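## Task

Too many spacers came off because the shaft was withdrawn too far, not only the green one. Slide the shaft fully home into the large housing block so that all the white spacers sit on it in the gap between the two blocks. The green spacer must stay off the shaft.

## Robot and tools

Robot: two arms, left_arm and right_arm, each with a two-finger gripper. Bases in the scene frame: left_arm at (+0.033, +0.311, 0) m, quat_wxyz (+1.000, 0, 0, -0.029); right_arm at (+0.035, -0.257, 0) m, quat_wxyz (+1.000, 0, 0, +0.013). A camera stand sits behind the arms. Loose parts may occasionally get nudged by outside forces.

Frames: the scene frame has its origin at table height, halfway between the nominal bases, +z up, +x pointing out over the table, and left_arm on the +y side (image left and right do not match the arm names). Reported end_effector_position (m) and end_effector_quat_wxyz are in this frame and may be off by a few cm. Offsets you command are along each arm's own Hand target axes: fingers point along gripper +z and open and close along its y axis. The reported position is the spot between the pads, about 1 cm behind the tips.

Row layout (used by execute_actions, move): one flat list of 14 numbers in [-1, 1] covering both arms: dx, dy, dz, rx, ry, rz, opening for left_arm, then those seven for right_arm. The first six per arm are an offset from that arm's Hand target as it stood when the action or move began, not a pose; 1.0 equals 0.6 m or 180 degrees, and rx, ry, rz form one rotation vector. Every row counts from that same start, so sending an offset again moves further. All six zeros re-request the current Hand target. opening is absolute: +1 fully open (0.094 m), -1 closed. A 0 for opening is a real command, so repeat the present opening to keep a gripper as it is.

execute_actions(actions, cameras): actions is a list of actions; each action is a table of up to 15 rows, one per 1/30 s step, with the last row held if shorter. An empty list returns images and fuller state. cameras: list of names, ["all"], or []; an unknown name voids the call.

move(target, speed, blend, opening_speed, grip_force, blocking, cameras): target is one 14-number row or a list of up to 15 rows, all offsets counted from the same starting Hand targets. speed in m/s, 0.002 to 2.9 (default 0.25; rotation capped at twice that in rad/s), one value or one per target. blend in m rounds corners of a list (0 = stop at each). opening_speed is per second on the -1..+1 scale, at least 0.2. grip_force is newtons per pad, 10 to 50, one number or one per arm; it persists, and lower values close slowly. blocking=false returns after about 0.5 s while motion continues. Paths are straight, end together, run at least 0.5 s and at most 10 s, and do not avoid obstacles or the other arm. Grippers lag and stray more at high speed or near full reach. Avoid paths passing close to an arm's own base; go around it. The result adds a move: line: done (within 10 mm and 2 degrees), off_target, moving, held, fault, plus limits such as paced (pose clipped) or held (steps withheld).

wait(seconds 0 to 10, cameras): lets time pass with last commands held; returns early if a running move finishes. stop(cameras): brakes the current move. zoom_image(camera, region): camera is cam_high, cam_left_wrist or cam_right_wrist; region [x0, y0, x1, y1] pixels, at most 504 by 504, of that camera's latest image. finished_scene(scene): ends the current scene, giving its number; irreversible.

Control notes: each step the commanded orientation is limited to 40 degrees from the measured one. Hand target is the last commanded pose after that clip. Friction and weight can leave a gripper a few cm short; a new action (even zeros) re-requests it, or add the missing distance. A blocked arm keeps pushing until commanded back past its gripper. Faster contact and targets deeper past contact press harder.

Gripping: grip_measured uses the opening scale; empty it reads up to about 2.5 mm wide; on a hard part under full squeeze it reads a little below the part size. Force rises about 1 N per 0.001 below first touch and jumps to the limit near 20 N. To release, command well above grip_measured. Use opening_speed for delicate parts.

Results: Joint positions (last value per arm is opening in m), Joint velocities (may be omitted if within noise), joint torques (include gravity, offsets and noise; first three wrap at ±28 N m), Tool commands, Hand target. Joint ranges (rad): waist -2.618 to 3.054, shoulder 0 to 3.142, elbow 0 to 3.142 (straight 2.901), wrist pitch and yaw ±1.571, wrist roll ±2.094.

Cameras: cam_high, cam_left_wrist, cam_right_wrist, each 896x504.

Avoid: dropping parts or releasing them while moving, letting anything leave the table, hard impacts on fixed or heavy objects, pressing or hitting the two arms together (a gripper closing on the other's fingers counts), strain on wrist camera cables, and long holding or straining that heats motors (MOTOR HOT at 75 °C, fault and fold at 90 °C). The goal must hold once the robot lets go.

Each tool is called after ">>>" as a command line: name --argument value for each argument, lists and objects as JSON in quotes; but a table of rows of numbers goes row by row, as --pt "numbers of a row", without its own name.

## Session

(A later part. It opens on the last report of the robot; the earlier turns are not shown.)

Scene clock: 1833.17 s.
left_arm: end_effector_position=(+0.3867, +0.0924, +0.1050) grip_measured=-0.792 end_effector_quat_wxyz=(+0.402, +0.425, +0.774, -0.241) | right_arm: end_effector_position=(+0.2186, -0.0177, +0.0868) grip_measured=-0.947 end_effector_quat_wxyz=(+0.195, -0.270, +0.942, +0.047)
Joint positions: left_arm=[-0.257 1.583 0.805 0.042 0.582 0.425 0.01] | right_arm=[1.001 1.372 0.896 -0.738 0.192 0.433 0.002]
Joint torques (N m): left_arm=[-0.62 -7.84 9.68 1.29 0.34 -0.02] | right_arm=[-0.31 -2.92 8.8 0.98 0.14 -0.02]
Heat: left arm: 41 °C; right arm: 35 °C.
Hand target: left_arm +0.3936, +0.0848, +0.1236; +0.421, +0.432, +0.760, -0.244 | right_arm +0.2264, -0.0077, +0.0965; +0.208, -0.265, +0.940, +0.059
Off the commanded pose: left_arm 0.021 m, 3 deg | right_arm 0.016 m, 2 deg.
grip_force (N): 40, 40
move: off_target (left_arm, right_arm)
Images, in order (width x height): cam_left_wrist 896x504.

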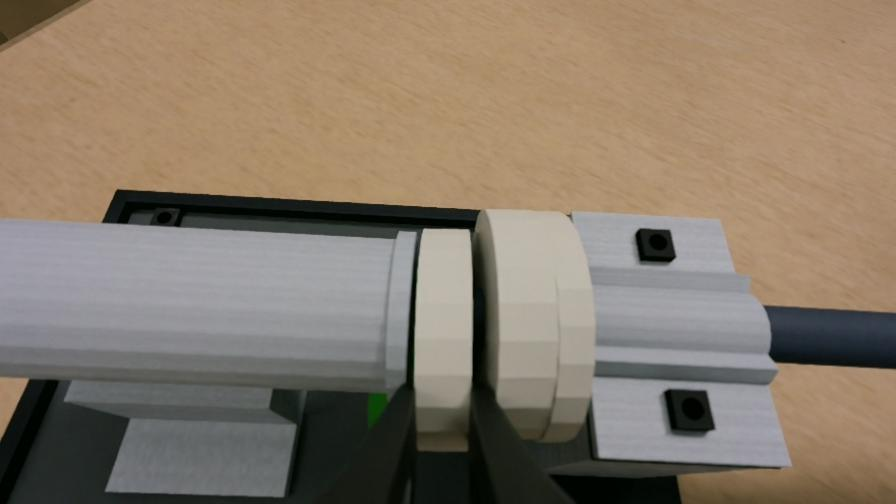

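>>> move --target '[-0.0083,0.003,-0.001,-0.0013,-0.0028,0.0022,-0.88, 0,0,0,0,0,0,-0.95]' --speed 0.03 --cameras '["cam_left_wrist"]'

>>> zoom_image --camera "cam_left_wrist" --region '[380, 200, 680, 480]'

Scene clock: 1890.53 s.
left_arm: end_effector_position=(+0.3889, +0.0916, +0.1083) grip_measured=-0.792 end_effector_quat_wxyz=(+0.405, +0.425, +0.773, -0.240) | right_arm: end_effector_position=(+0.2186, -0.0177, +0.0868) grip_measured=-0.947 end_effector_quat_wxyz=(+0.195, -0.270, +0.942, +0.047)
Joint positions: left_arm=[-0.257 1.583 0.815 0.038 0.582 0.425 0.01] | right_arm=[1.001 1.372 0.896 -0.738 0.192 0.433 0.002]
Joint torques (N m): left_arm=[-0.62 -7.99 9.7 1.32 0.34 -0.02] | right_arm=[-0.32 -2.93 8.81 0.98 0.14 -0.02]
Heat: left arm: 42 °C; right arm: 36 °C.
Hand target: left_arm +0.3962, +0.0839, +0.1281; +0.426, +0.432, +0.757, -0.243 | right_arm +0.2264, -0.0077, +0.0965; +0.208, -0.265, +0.940, +0.059
Off the commanded pose: left_arm 0.023 m, 3 deg | right_arm 0.016 m, 2 deg.
grip_force (N): 40, 40
move: off_target (left_arm, right_arm)
Images, in order (width x height): cam_left_wrist 896x504.

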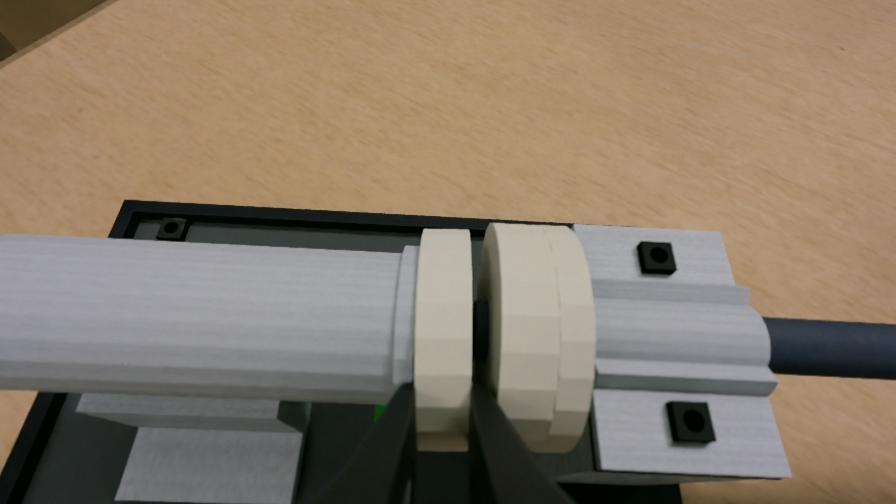

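Scaled by 1.680 from the camera's 896x504 image, which has a finer 1280x720 frame.

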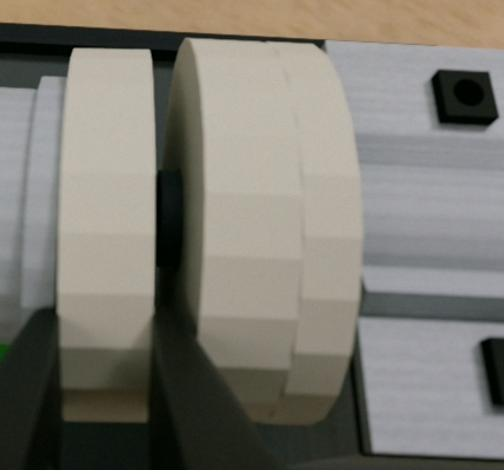

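>>> move --target '[-0.0055,0.001,-0.0007,-0.0009,-0.0019,0.0015,-0.88, 0,0,0,0,0,0,-0.95]' --speed 0.03 --cameras '["cam_left_wrist"]'

>>> zoom_image --camera "cam_left_wrist" --region '[380, 200, 680, 480]'

Scene clock: 1902.77 s.
left_arm: end_effector_position=(+0.3887, +0.0914, +0.1083) grip_measured=-0.792 end_effector_quat_wxyz=(+0.405, +0.426, +0.773, -0.240) | right_arm: end_effector_position=(+0.2186, -0.0177, +0.0868) grip_measured=-0.947 end_effector_quat_wxyz=(+0.195, -0.270, +0.942, +0.047)
Joint positions: left_arm=[-0.257 1.583 0.815 0.038 0.582 0.425 0.01] | right_arm=[1.001 1.372 0.896 -0.738 0.192 0.433 0.002]
Joint torques (N m): left_arm=[-0.68 -8.28 10.09 1.33 0.32 -0.03] | right_arm=[-0.29 -2.93 8.83 0.98 0.14 -0.02]
Heat: left arm: 41 °C; right arm: 36 °C.
Hand target: left_arm +0.3974, +0.0830, +0.1312; +0.429, +0.433, +0.755, -0.242 | right_arm +0.2264, -0.0077, +0.0965; +0.208, -0.265, +0.940, +0.059
Off the commanded pose: left_arm 0.026 m, 4 deg | right_arm 0.016 m, 2 deg.
grip_force (N): 40, 40
move: off_target (left_arm, right_arm)
Images, in order (width x height): cam_left_wrist 896x504.

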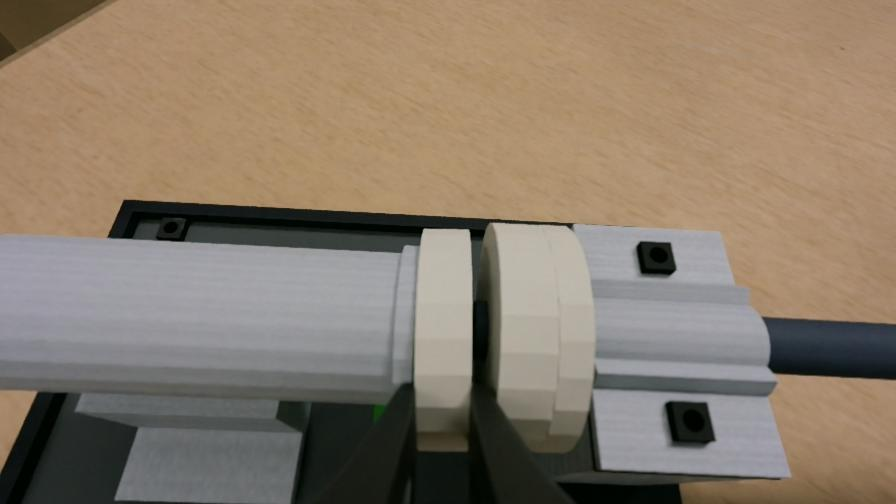

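Scaled by 1.680 from the camera's 896x504 image, which has a finer 1280x720 frame.

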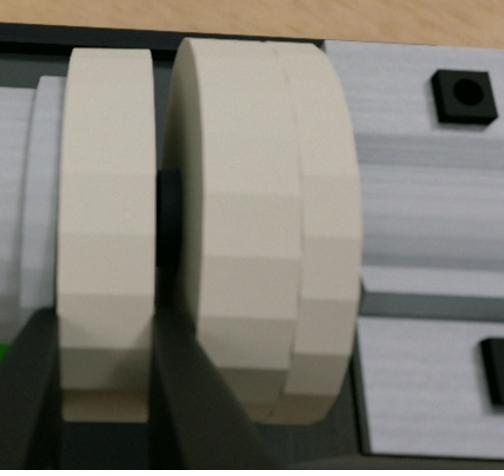

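>>> move --target '[-0.004,0.0,-0.0005,-0.0006,-0.0013,0.001,-0.88, 0,0,0,0,0,0,-0.95]' --speed 0.03 --cameras '["cam_left_wrist"]'

>>> zoom_image --camera "cam_left_wrist" --region '[380, 200, 680, 480]'

Scene clock: 1909.43 s.
left_arm: end_effector_position=(+0.3894, +0.0907, +0.1097) grip_measured=-0.792 end_effector_quat_wxyz=(+0.405, +0.426, +0.772, -0.240) | right_arm: end_effector_position=(+0.2186, -0.0177, +0.0868) grip_measured=-0.947 end_effector_quat_wxyz=(+0.195, -0.270, +0.942, +0.047)
Joint positions: left_arm=[-0.259 1.583 0.82 0.035 0.582 0.424 0.01] | right_arm=[1.001 1.372 0.896 -0.738 0.192 0.433 0.002]
Joint torques (N m): left_arm=[-0.77 -8.55 9.89 1.37 0.32 -0.05] | right_arm=[-0.32 -2.93 8.81 0.98 0.14 -0.03]
Heat: left arm: 41 °C; right arm: 36 °C.
Hand target: left_arm +0.3978, +0.0821, +0.1334; +0.432, +0.433, +0.753, -0.242 | right_arm +0.2264, -0.0077, +0.0965; +0.208, -0.265, +0.940, +0.059
Off the commanded pose: left_arm 0.027 m, 4 deg | right_arm 0.016 m, 2 deg.
grip_force (N): 40, 40
move: off_target (left_arm, right_arm)
Images, in order (width x height): cam_left_wrist 896x504.

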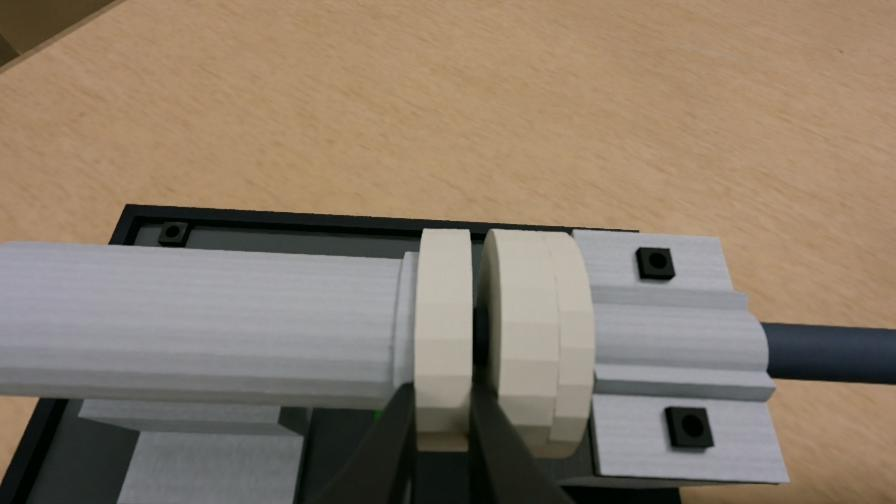

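Scaled by 1.680 from the camera's 896x504 image, which has a finer 1280x720 frame.

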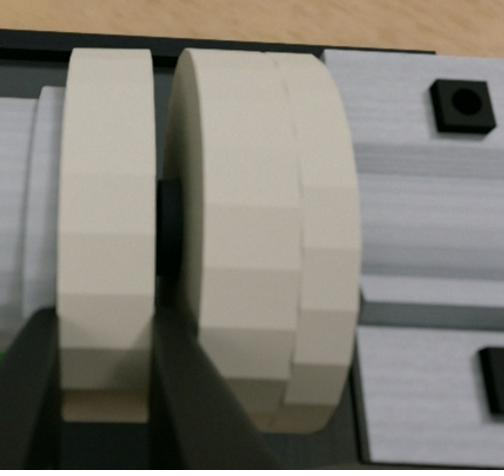

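>>> move --target '[-0.0068,0,-0.0041,-0.0013,-0.0028,0.0022,-0.88, 0,0,0,0,0,0,-0.95]' --speed 0.02 --cameras '["cam_left_wrist"]'

>>> zoom_image --camera "cam_left_wrist" --region '[380, 200, 680, 480]'

Scene clock: 1951.13 s.
left_arm: end_effector_position=(+0.3894, +0.0907, +0.1097) grip_measured=-0.792 end_effector_quat_wxyz=(+0.405, +0.426, +0.772, -0.240) | right_arm: end_effector_position=(+0.2186, -0.0177, +0.0868) grip_measured=-0.947 end_effector_quat_wxyz=(+0.195, -0.270, +0.942, +0.047)
Joint positions: left_arm=[-0.259 1.583 0.82 0.035 0.582 0.424 0.01] | right_arm=[1.001 1.372 0.896 -0.738 0.192 0.433 0.002]
Joint torques (N m): left_arm=[-0.79 -9.66 9.92 1.37 0.31 -0.04] | right_arm=[-0.31 -2.93 8.83 0.98 0.14 -0.02]
Heat: left arm: 41 °C; right arm: 36 °C.
Hand target: left_arm +0.3978, +0.0821, +0.1381; +0.437, +0.434, +0.750, -0.240 | right_arm +0.2264, -0.0077, +0.0965; +0.208, -0.265, +0.940, +0.059
Off the commanded pose: left_arm 0.031 m, 4 deg | right_arm 0.016 m, 2 deg.
grip_force (N): 40, 40
move: off_target (left_arm, right_arm)
Images, in order (width x height): cam_left_wrist 896x504.

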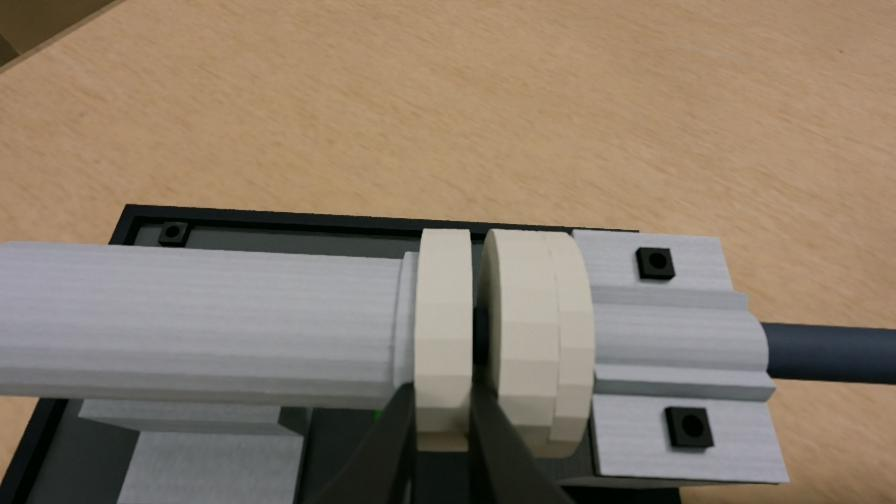

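Scaled by 1.680 from the camera's 896x504 image, which has a finer 1280x720 frame.

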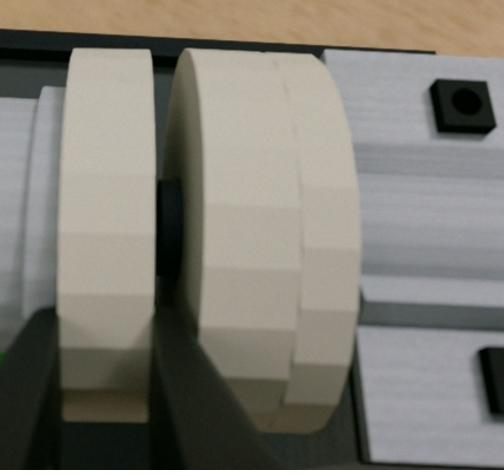

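>>> move --target '[-0.0034,0,-0.002,-0.00065,-0.0014,0.0011,-0.88, 0,0,0,0,0,0,-0.95]' --speed 0.02 --cameras '[]'

Scene clock: 1955.37 s.
left_arm: end_effector_position=(+0.3887, +0.0896, +0.1111) grip_measured=-0.792 end_effector_quat_wxyz=(+0.407, +0.427, +0.771, -0.241) | right_arm: end_effector_position=(+0.2186, -0.0177, +0.0868) grip_measured=-0.947 end_effector_quat_wxyz=(+0.195, -0.270, +0.942, +0.047)
Joint positions: left_arm=[-0.262 1.58 0.82 0.035 0.582 0.424 0.01] | right_arm=[1.001 1.372 0.896 -0.738 0.192 0.433 0.002]
Joint torques (N m): left_arm=[-0.54 -9.87 9.94 1.37 0.31 -0.04] | right_arm=[-0.32 -2.92 8.81 0.98 0.14 -0.02]
Heat: left arm: 42 °C; right arm: 37 °C.
Hand target: left_arm +0.3977, +0.0821, +0.1405; +0.439, +0.434, +0.749, -0.240 | right_arm +0.2264, -0.0077, +0.0965; +0.208, -0.265, +0.940, +0.059
Off the commanded pose: left_arm 0.032 m, 5 deg | right_arm 0.016 m, 2 deg.
grip_force (N): 40, 40
move: off_target (left_arm, right_arm)
No camera images: "cameras" was empty.

>>> move --target '[-0.0028,0,-0.0017,-0.0005,-0.0011,0.0009,-0.88, 0,0,0,0,0,0,-0.95]' --speed 0.02 --cameras '["cam_left_wrist"]'

>>> zoom_image --camera "cam_left_wrist" --region '[380, 200, 680, 480]'

Scene clock: 1961.83 s.
left_arm: end_effector_position=(+0.3888, +0.0896, +0.1134) grip_measured=-0.792 end_effector_quat_wxyz=(+0.409, +0.428, +0.769, -0.240) | right_arm: end_effector_position=(+0.2186, -0.0177, +0.0868) grip_measured=-0.947 end_effector_quat_wxyz=(+0.195, -0.270, +0.942, +0.047)
Joint positions: left_arm=[-0.262 1.573 0.82 0.035 0.582 0.424 0.01] | right_arm=[1.001 1.372 0.896 -0.738 0.192 0.433 0.002]
Joint torques (N m): left_arm=[-0.54 -9.72 10.02 1.37 0.31 -0.04] | right_arm=[-0.29 -2.93 8.83 0.98 0.14 -0.02]
Heat: left arm: 42 °C; right arm: 37 °C.
Hand target: left_arm +0.3977, +0.0821, +0.1426; +0.441, +0.435, +0.748, -0.239 | right_arm +0.2264, -0.0077, +0.0965; +0.208, -0.265, +0.940, +0.059
Off the commanded pose: left_arm 0.031 m, 4 deg | right_arm 0.016 m, 2 deg.
grip_force (N): 40, 40
move: off_target (left_arm, right_arm)
Images, in order (width x height): cam_left_wrist 896x504.

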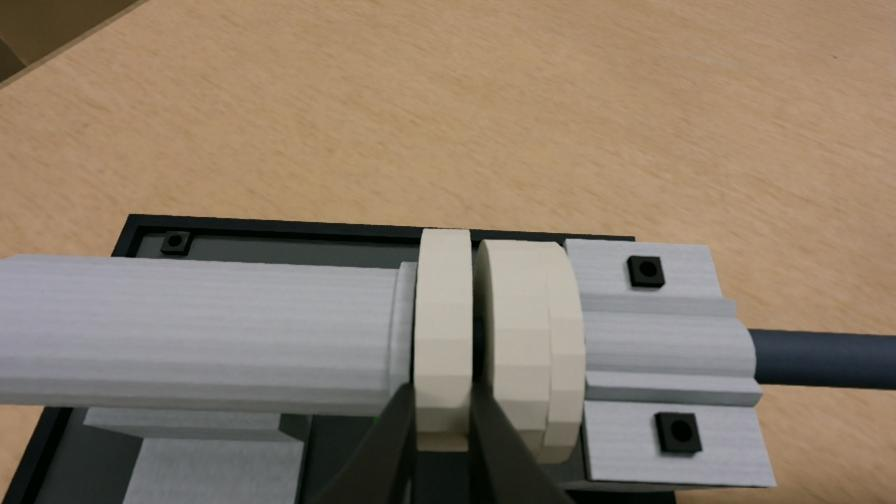

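Scaled by 1.680 from the camera's 896x504 image, which has a finer 1280x720 frame.

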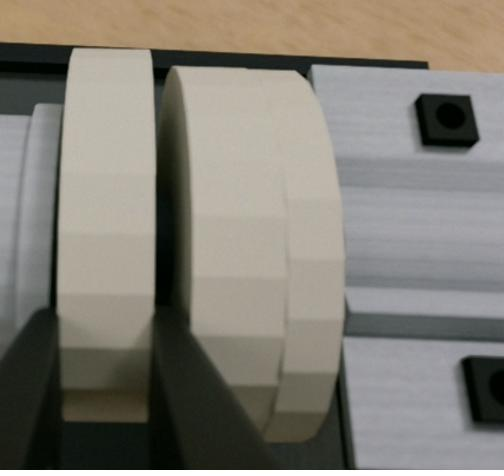

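>>> move --target '[0.005,0.0095,-0.0055,-0.0039,0.0019,-0.0041,-0.88, 0,0,0,0,0,0,-0.95]' --speed 0.02 --cameras '["cam_left_wrist"]'

>>> zoom_image --camera "cam_left_wrist" --region '[380, 200, 680, 480]'

Scene clock: 1988.83 s.
left_arm: end_effector_position=(+0.3890, +0.0911, +0.1139) grip_measured=-0.792 end_effector_quat_wxyz=(+0.409, +0.426, +0.770, -0.240) | right_arm: end_effector_position=(+0.2186, -0.0177, +0.0868) grip_measured=-0.947 end_effector_quat_wxyz=(+0.195, -0.270, +0.942, +0.047)
Joint positions: left_arm=[-0.258 1.57 0.82 0.031 0.582 0.424 0.01] | right_arm=[1.001 1.372 0.896 -0.738 0.192 0.433 0.002]
Joint torques (N m): left_arm=[0.57 -9.5 10.1 1.32 0.3 -0.04] | right_arm=[-0.31 -2.93 8.81 0.99 0.14 -0.02]
Heat: left arm: 42 °C; right arm: 37 °C.
Hand target: left_arm +0.4004, +0.0887, +0.1417; +0.440, +0.428, +0.753, -0.236 | right_arm +0.2264, -0.0077, +0.0965; +0.208, -0.265, +0.940, +0.059
Off the commanded pose: left_arm 0.030 m, 4 deg | right_arm 0.016 m, 2 deg.
grip_force (N): 40, 40
move: off_target (left_arm, right_arm)
Images, in order (width x height): cam_left_wrist 896x504.

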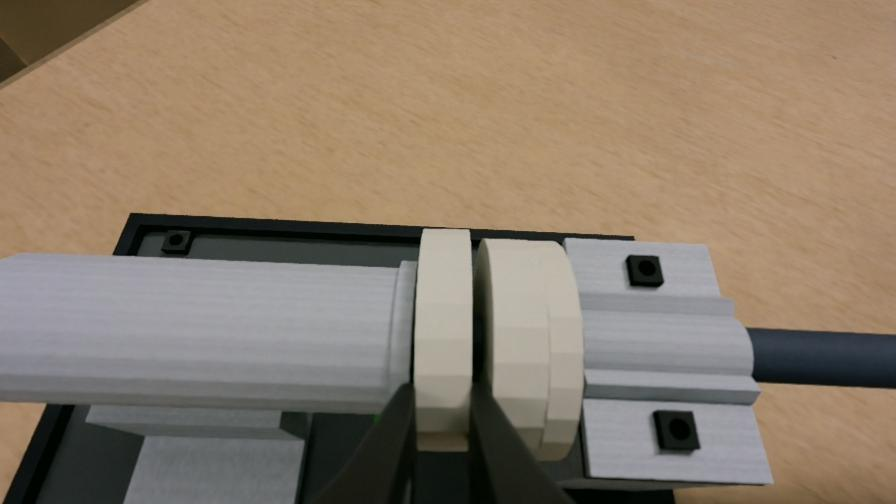

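Scaled by 1.680 from the camera's 896x504 image, which has a finer 1280x720 frame.

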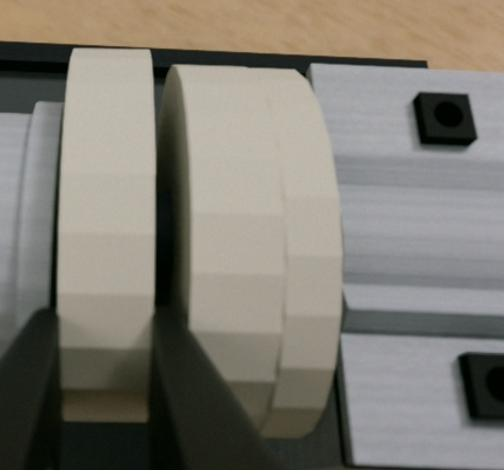

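>>> move --target '[0.0037,0.0022,-0.0013,-0.0005,0.0019,-0.0022,-0.88, 0,0,0,0,0,0,-0.95]' --speed 0.02 --cameras '["cam_left_wrist"]'

>>> zoom_image --camera "cam_left_wrist" --region '[380, 200, 680, 480]'

Scene clock: 2005.83 s.
left_arm: end_effector_position=(+0.3892, +0.0933, +0.1127) grip_measured=-0.792 end_effector_quat_wxyz=(+0.407, +0.424, +0.773, -0.239) | right_arm: end_effector_position=(+0.2186, -0.0177, +0.0868) grip_measured=-0.947 end_effector_quat_wxyz=(+0.195, -0.270, +0.942, +0.047)
Joint positions: left_arm=[-0.252 1.57 0.82 0.023 0.582 0.424 0.01] | right_arm=[1.001 1.372 0.896 -0.738 0.192 0.433 0.002]
Joint torques (N m): left_arm=[0.54 -9.43 10.11 1.33 0.31 -0.03] | right_arm=[-0.31 -2.93 8.81 0.98 0.14 -0.02]
Heat: left arm: 42 °C; right arm: 37 °C.
Hand target: left_arm +0.4006, +0.0910, +0.1402; +0.437, +0.426, +0.756, -0.236 | right_arm +0.2264, -0.0077, +0.0965; +0.208, -0.265, +0.940, +0.059
Off the commanded pose: left_arm 0.030 m, 4 deg | right_arm 0.016 m, 2 deg.
grip_force (N): 40, 40
move: off_target (left_arm, right_arm)
Images, in order (width x height): cam_left_wrist 896x504.

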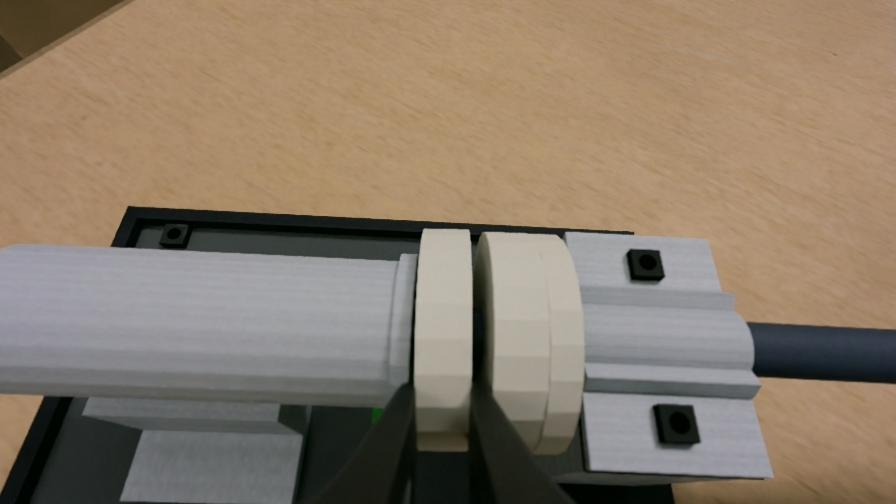

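Scaled by 1.680 from the camera's 896x504 image, which has a finer 1280x720 frame.

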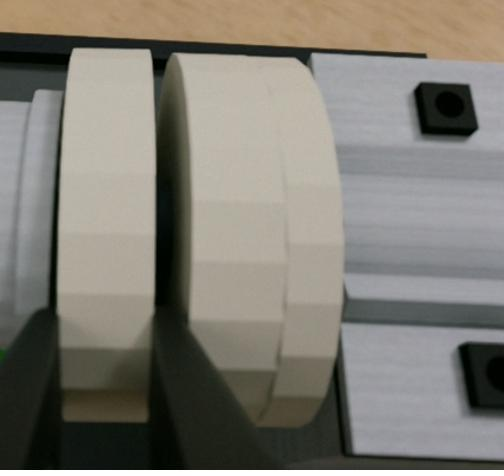

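>>> move --target '[0,0,0,0,0,0,-0.88, -0.006,0,0.0028,0,0,0,-0.95]' --speed 0.02 --cameras '["cam_left_wrist","cam_right_wrist"]'

>>> zoom_image --camera "cam_left_wrist" --region '[380, 200, 680, 480]'

Scene clock: 2018.30 s.
left_arm: end_effector_position=(+0.3891, +0.0933, +0.1126) grip_measured=-0.792 end_effector_quat_wxyz=(+0.407, +0.424, +0.773, -0.239) | right_arm: end_effector_position=(+0.2202, -0.0166, +0.0862) grip_measured=-0.947 end_effector_quat_wxyz=(+0.192, -0.269, +0.943, +0.045)
Joint positions: left_arm=[-0.252 1.57 0.82 0.023 0.582 0.424 0.01] | right_arm=[0.998 1.386 0.907 -0.741 0.191 0.433 0.002]
Joint torques (N m): left_arm=[0.44 -9.44 10.1 1.32 0.31 -0.04] | right_arm=[-0.64 -3.03 8.81 1.04 0.14 -0.09]
Heat: left arm: 42 °C; right arm: 37 °C.
Hand target: left_arm +0.4006, +0.0909, +0.1403; +0.437, +0.426, +0.756, -0.236 | right_arm +0.2299, -0.0057, +0.0965; +0.208, -0.265, +0.940, +0.059
Off the commanded pose: left_arm 0.030 m, 4 deg | right_arm 0.018 m, 2 deg.
grip_force (N): 40, 40
move: off_target (left_arm, right_arm)
Images, in order (width x height): cam_left_wrist 896x504, cam_right_wrist 896x504.

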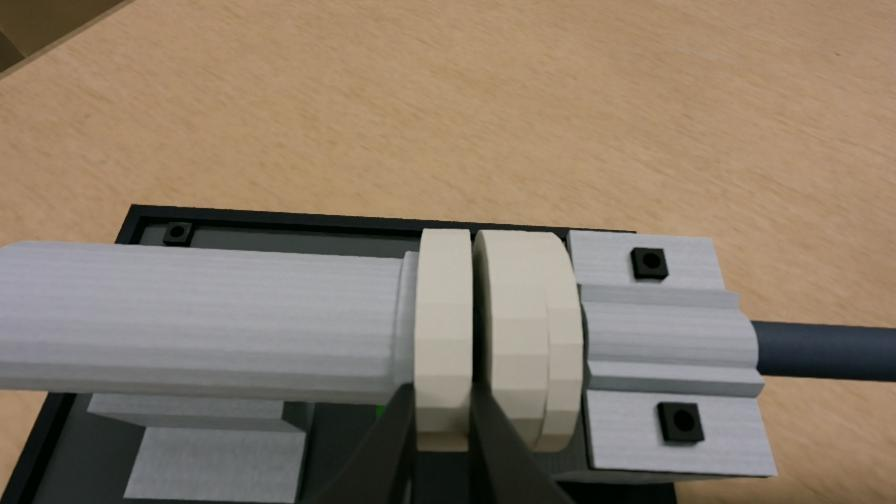

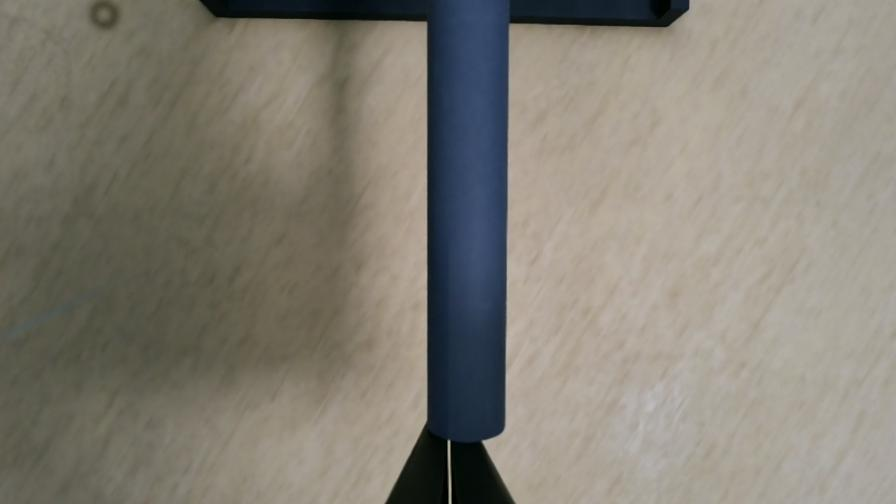

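Scaled by 1.680 from the camera's 896x504 image, which has a finer 1280x720 frame.

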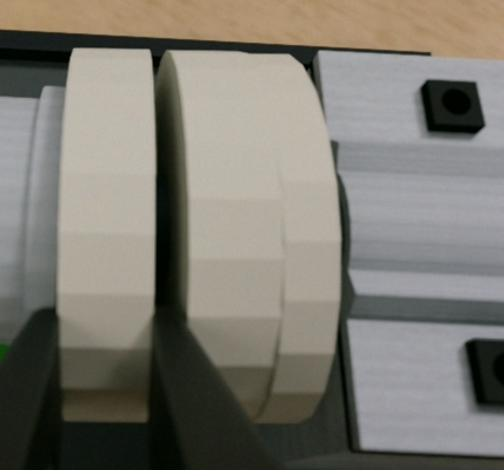

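>>> move --target '[0,0,0,0,0,0,-0.88, -0.006,0.001,0.0028,0,0,0,-0.95]' --speed 0.02 --cameras '["cam_left_wrist","cam_right_wrist"]'

>>> zoom_image --camera "cam_left_wrist" --region '[380, 200, 680, 480]'

Scene clock: 2024.47 s.
left_arm: end_effector_position=(+0.3891, +0.0933, +0.1126) grip_measured=-0.792 end_effector_quat_wxyz=(+0.407, +0.424, +0.773, -0.239) | right_arm: end_effector_position=(+0.2226, -0.0147, +0.0863) grip_measured=-0.947 end_effector_quat_wxyz=(+0.191, -0.268, +0.943, +0.045)
Joint positions: left_arm=[-0.252 1.57 0.82 0.023 0.582 0.424 0.01] | right_arm=[0.993 1.399 0.919 -0.741 0.19 0.433 0.002]
Joint torques (N m): left_arm=[0.54 -9.43 10.1 1.32 0.31 -0.04] | right_arm=[-0.65 -3.03 8.85 1.08 0.12 -0.13]
Heat: left arm: 43 °C; right arm: 37 °C.
Hand target: left_arm +0.4006, +0.0909, +0.1403; +0.437, +0.426, +0.756, -0.236 | right_arm +0.2330, -0.0030, +0.0966; +0.208, -0.265, +0.940, +0.059
Off the commanded pose: left_arm 0.030 m, 4 deg | right_arm 0.019 m, 3 deg.
grip_force (N): 40, 40
move: off_target (left_arm, right_arm)
Images, in order (width x height): cam_left_wrist 896x504, cam_right_wrist 896x504.

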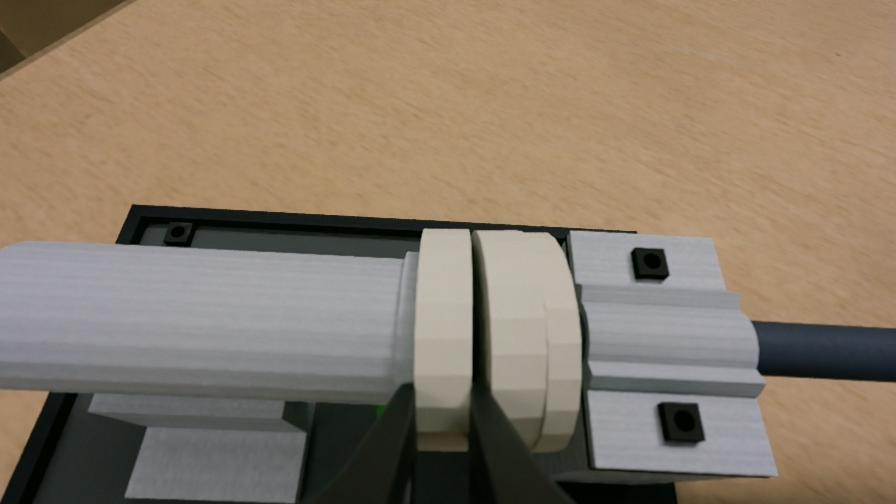

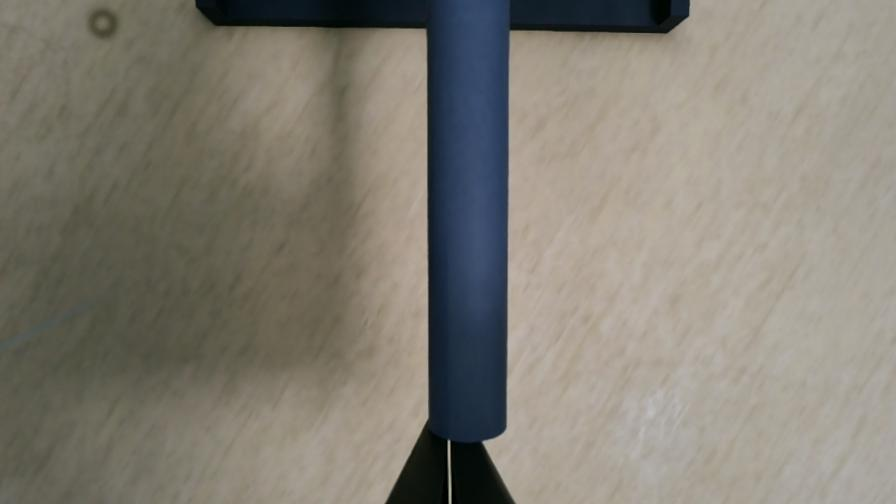

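Scaled by 1.680 from the camera's 896x504 image, which has a finer 1280x720 frame.

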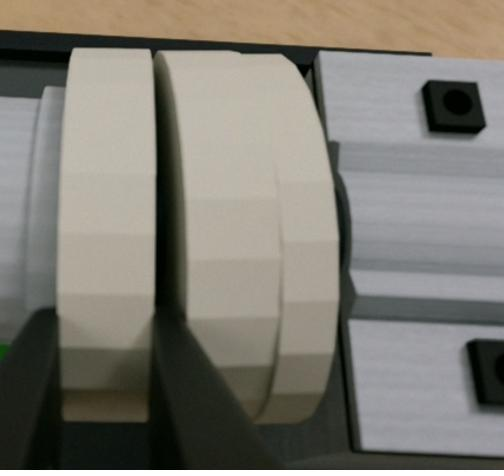

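>>> move --target '[0,0,0,0,0,0,-0.88, -0.006,0.001,0.0028,0,0,0,-0.95]' --speed 0.02 --cameras '["cam_left_wrist","cam_right_wrist"]'

>>> zoom_image --camera "cam_left_wrist" --region '[380, 200, 680, 480]'

Scene clock: 2035.30 s.
left_arm: end_effector_position=(+0.3896, +0.0932, +0.1134) grip_measured=-0.792 end_effector_quat_wxyz=(+0.407, +0.424, +0.773, -0.239) | right_arm: end_effector_position=(+0.2252, -0.0127, +0.0862) grip_measured=-0.947 end_effector_quat_wxyz=(+0.190, -0.267, +0.944, +0.044)
Joint positions: left_arm=[-0.252 1.57 0.823 0.022 0.582 0.424 0.01] | right_arm=[0.989 1.414 0.931 -0.741 0.188 0.429 0.002]
Joint torques (N m): left_arm=[0.54 -9.42 9.91 1.33 0.31 -0.03] | right_arm=[-0.68 -3.15 8.83 1.1 0.12 -0.13]
Heat: left arm: 43 °C; right arm: 37 °C.
Hand target: left_arm +0.4005, +0.0910, +0.1402; +0.437, +0.426, +0.756, -0.236 | right_arm +0.2360, -0.0004, +0.0965; +0.208, -0.265, +0.940, +0.059
Off the commanded pose: left_arm 0.029 m, 4 deg | right_arm 0.019 m, 3 deg.
grip_force (N): 40, 40
move: off_target (left_arm, right_arm)
Images, in order (width x height): cam_left_wrist 896x504, cam_right_wrist 896x504.

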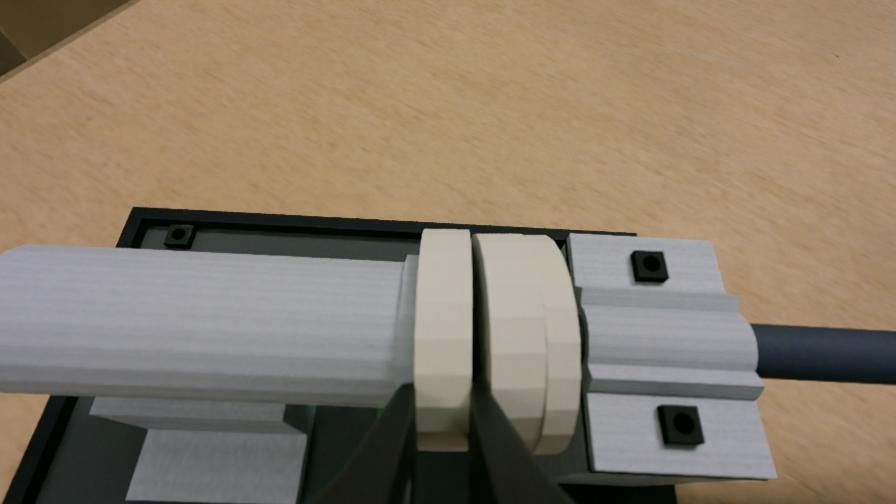

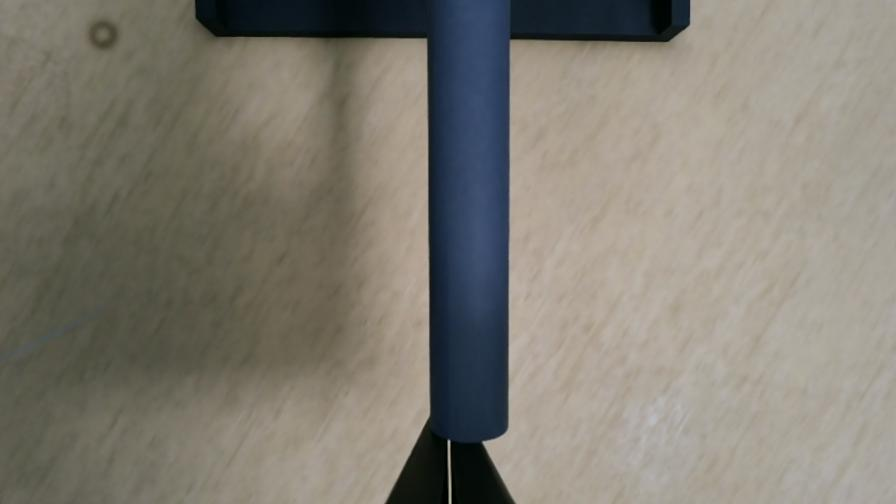

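Scaled by 1.680 from the camera's 896x504 image, which has a finer 1280x720 frame.

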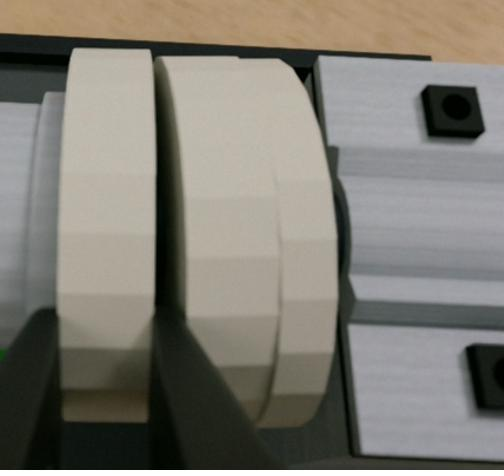

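>>> move --target '[0,0,0,0,0,0,-0.88, -0.006,0.001,0.0028,0,0,0,-0.95]' --speed 0.02 --cameras '["cam_left_wrist","cam_right_wrist"]'

>>> zoom_image --camera "cam_left_wrist" --region '[380, 200, 680, 480]'

Scene clock: 2042.20 s.
left_arm: end_effector_position=(+0.3896, +0.0932, +0.1134) grip_measured=-0.792 end_effector_quat_wxyz=(+0.407, +0.424, +0.773, -0.239) | right_arm: end_effector_position=(+0.2280, -0.0107, +0.0863) grip_measured=-0.947 end_effector_quat_wxyz=(+0.190, -0.267, +0.944, +0.043)
Joint positions: left_arm=[-0.252 1.57 0.823 0.022 0.582 0.424 0.01] | right_arm=[0.984 1.428 0.944 -0.741 0.187 0.425 0.002]
Joint torques (N m): left_arm=[0.54 -9.42 9.89 1.34 0.31 -0.03] | right_arm=[-0.65 -3.23 8.8 1.13 0.11 -0.13]
Heat: left arm: 42 °C; right arm: 37 °C.
Hand target: left_arm +0.4005, +0.0910, +0.1402; +0.437, +0.426, +0.756, -0.236 | right_arm +0.2391, +0.0022, +0.0965; +0.208, -0.265, +0.940, +0.059
Off the commanded pose: left_arm 0.029 m, 4 deg | right_arm 0.020 m, 3 deg.
grip_force (N): 40, 40
move: off_target (left_arm, right_arm)
Images, in order (width x height): cam_left_wrist 896x504, cam_right_wrist 896x504.

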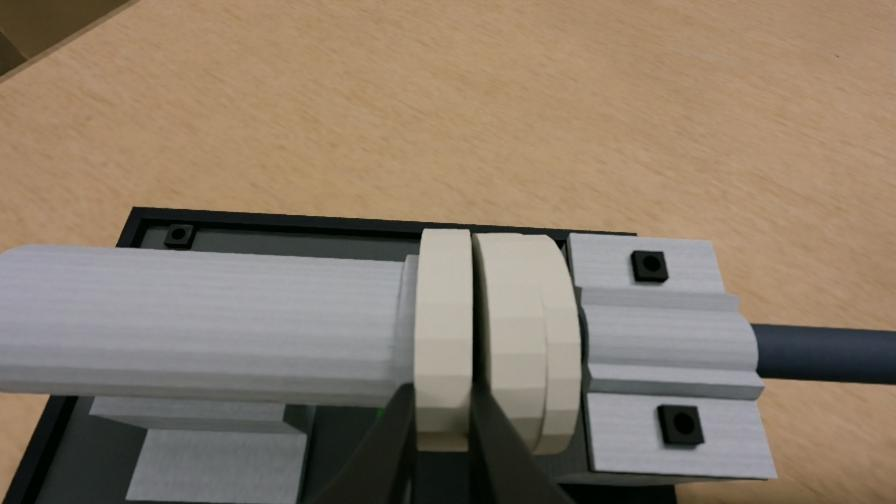

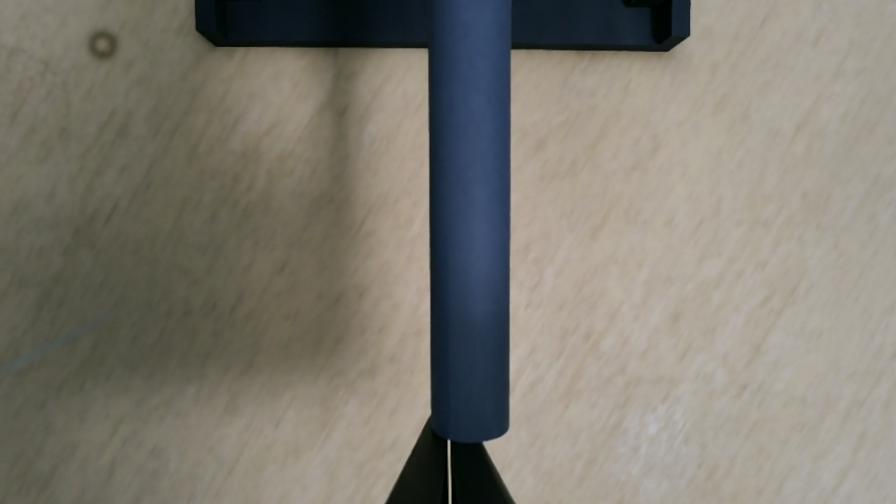

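Scaled by 1.680 from the camera's 896x504 image, which has a finer 1280x720 frame.

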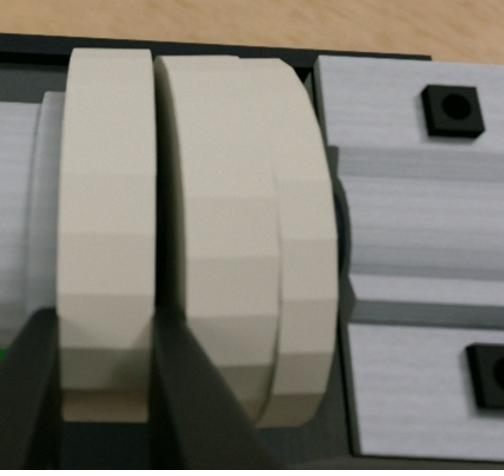

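>>> move --target '[0,0,0,0,0,0,-0.88, -0.006,0.001,0.0028,0,0,0,-0.95]' --speed 0.02 --cameras '["cam_right_wrist"]'

>>> move --target '[0,0,0,0,0,0,-0.55, 0,0,0,0,0,0,-0.95]' --opening_speed 0.3 --cameras '["cam_left_wrist"]'

>>> zoom_image --camera "cam_left_wrist" --region '[380, 200, 680, 480]'

Scene clock: 2051.97 s.
left_arm: end_effector_position=(+0.3896, +0.0932, +0.1134) grip_measured=-0.792 end_effector_quat_wxyz=(+0.407, +0.424, +0.773, -0.239) | right_arm: end_effector_position=(+0.2310, -0.0087, +0.0863) grip_measured=-0.947 end_effector_quat_wxyz=(+0.189, -0.267, +0.944, +0.042)
Joint positions: left_arm=[-0.252 1.57 0.823 0.022 0.582 0.424 0.01] | right_arm=[0.979 1.443 0.958 -0.741 0.187 0.42 0.002]
Joint torques (N m): left_arm=[0.54 -9.42 9.89 1.33 0.31 -0.03] | right_arm=[-0.64 -3.36 8.75 1.15 0.1 -0.15]
Heat: left arm: 42 °C; right arm: 36 °C.
Hand target: left_arm +0.4006, +0.0910, +0.1402; +0.437, +0.426, +0.756, -0.236 | right_arm +0.2422, +0.0047, +0.0965; +0.208, -0.265, +0.940, +0.059
Off the commanded pose: left_arm 0.029 m, 4 deg | right_arm 0.020 m, 3 deg.
grip_force (N): 40, 40
move: off_target (left_arm, right_arm)
Images, in order (width x height): cam_right_wrist 896x504.

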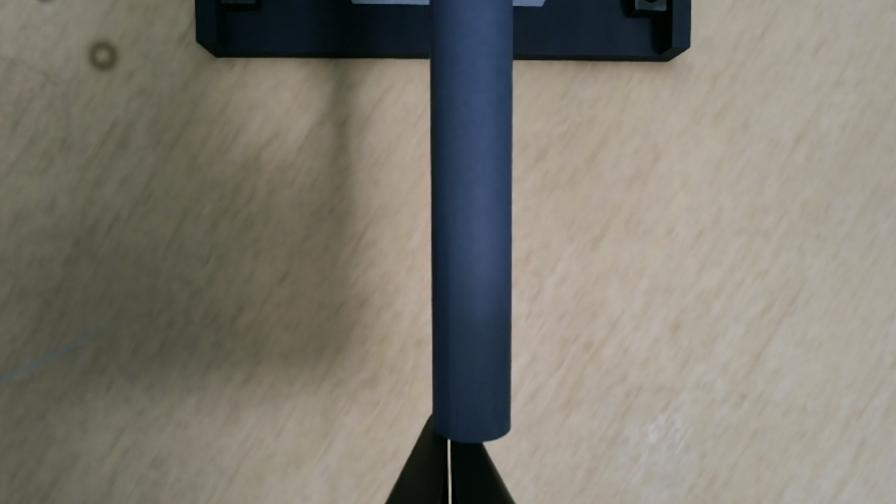

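Scene clock: 2053.27 s.
left_arm: end_effector_position=(+0.3898, +0.0935, +0.1134) grip_measured=-0.552 end_effector_quat_wxyz=(+0.407, +0.423, +0.773, -0.239) | right_arm: end_effector_position=(+0.2310, -0.0087, +0.0863) grip_measured=-0.947 end_effector_quat_wxyz=(+0.189, -0.268, +0.944, +0.042)
Joint positions: left_arm=[-0.252 1.57 0.823 0.022 0.582 0.424 0.021] | right_arm=[0.979 1.443 0.958 -0.741 0.187 0.42 0.002]
Joint torques (N m): left_arm=[0.47 -9.42 9.89 1.33 0.3 -0.03] | right_arm=[-0.64 -3.37 8.76 1.15 0.1 -0.14]
Heat: left arm: 42 °C; right arm: 36 °C.
Hand target: left_arm +0.4006, +0.0910, +0.1402; +0.437, +0.426, +0.756, -0.236 | right_arm +0.2422, +0.0047, +0.0965; +0.208, -0.265, +0.940, +0.059
Off the commanded pose: left_arm 0.029 m, 4 deg | right_arm 0.020 m, 3 deg.
grip_force (N): 40, 40
move: off_target (left_arm, right_arm)
Images, in order (width x height): cam_left_wrist 896x504.

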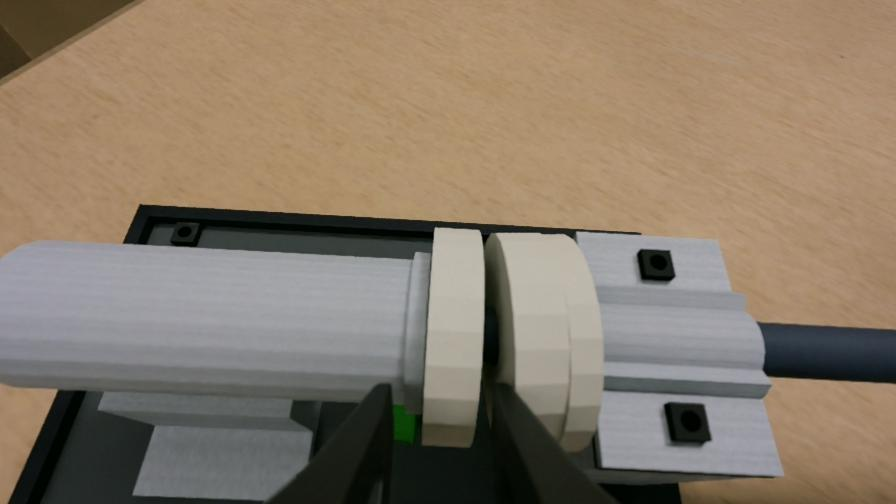

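Scaled by 1.680 from the camera's 896x504 image, which has a finer 1280x720 frame.

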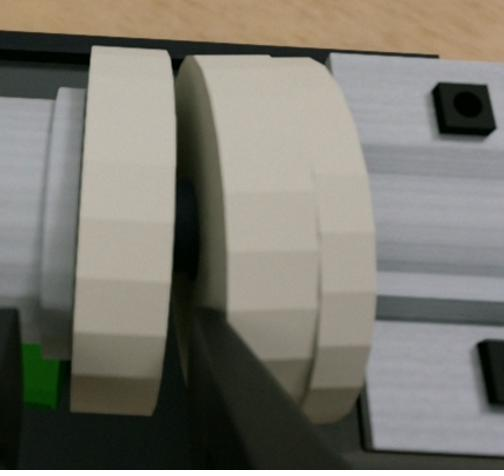

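>>> move --target '[0.0253,-0.0108,-0.0622,0,0,0,-0.5, 0,0,0,0,0,0,-0.95]' --speed 0.05 --cameras '["cam_left_wrist"]'

Scene clock: 2069.63 s.
left_arm: end_effector_position=(+0.3797, +0.1204, +0.1425) grip_measured=-0.502 end_effector_quat_wxyz=(+0.433, +0.420, +0.763, -0.233) | right_arm: end_effector_position=(+0.2309, -0.0086, +0.0862) grip_measured=-0.947 end_effector_quat_wxyz=(+0.189, -0.268, +0.944, +0.042)
Joint positions: left_arm=[-0.172 1.433 0.788 -0.052 0.636 0.471 0.023] | right_arm=[0.979 1.443 0.958 -0.741 0.186 0.42 0.002]
Joint torques (N m): left_arm=[0.46 -8.1 5.81 1.26 0.4 0.12] | right_arm=[-0.64 -3.37 8.76 1.15 0.11 -0.13]
Heat: left arm: 42 °C; right arm: 37 °C.
Hand target: left_arm +0.3741, +0.1214, +0.1458; +0.437, +0.425, +0.756, -0.236 | right_arm +0.2422, +0.0047, +0.0964; +0.208, -0.265, +0.940, +0.059
Off the commanded pose: left_arm 0.007 m, 1 deg | right_arm 0.020 m, 3 deg.
grip_force (N): 40, 40
move: off_target (right_arm)
Images, in order (width x height): cam_left_wrist 896x504.

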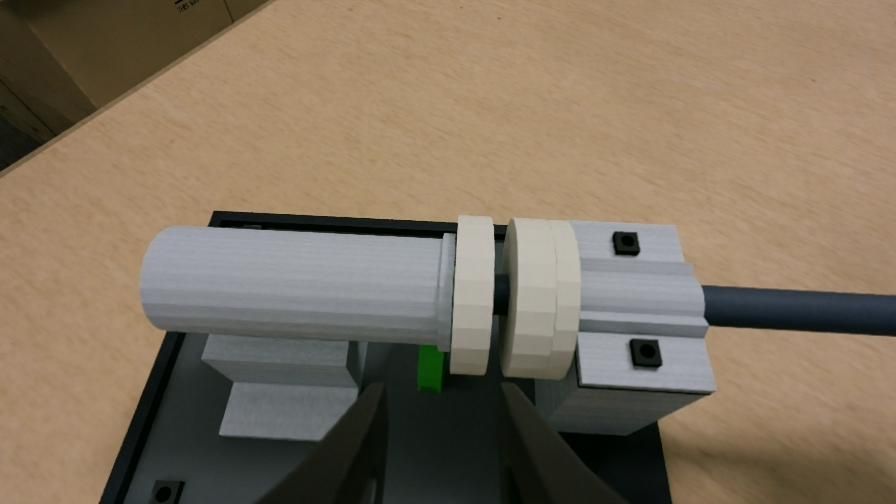

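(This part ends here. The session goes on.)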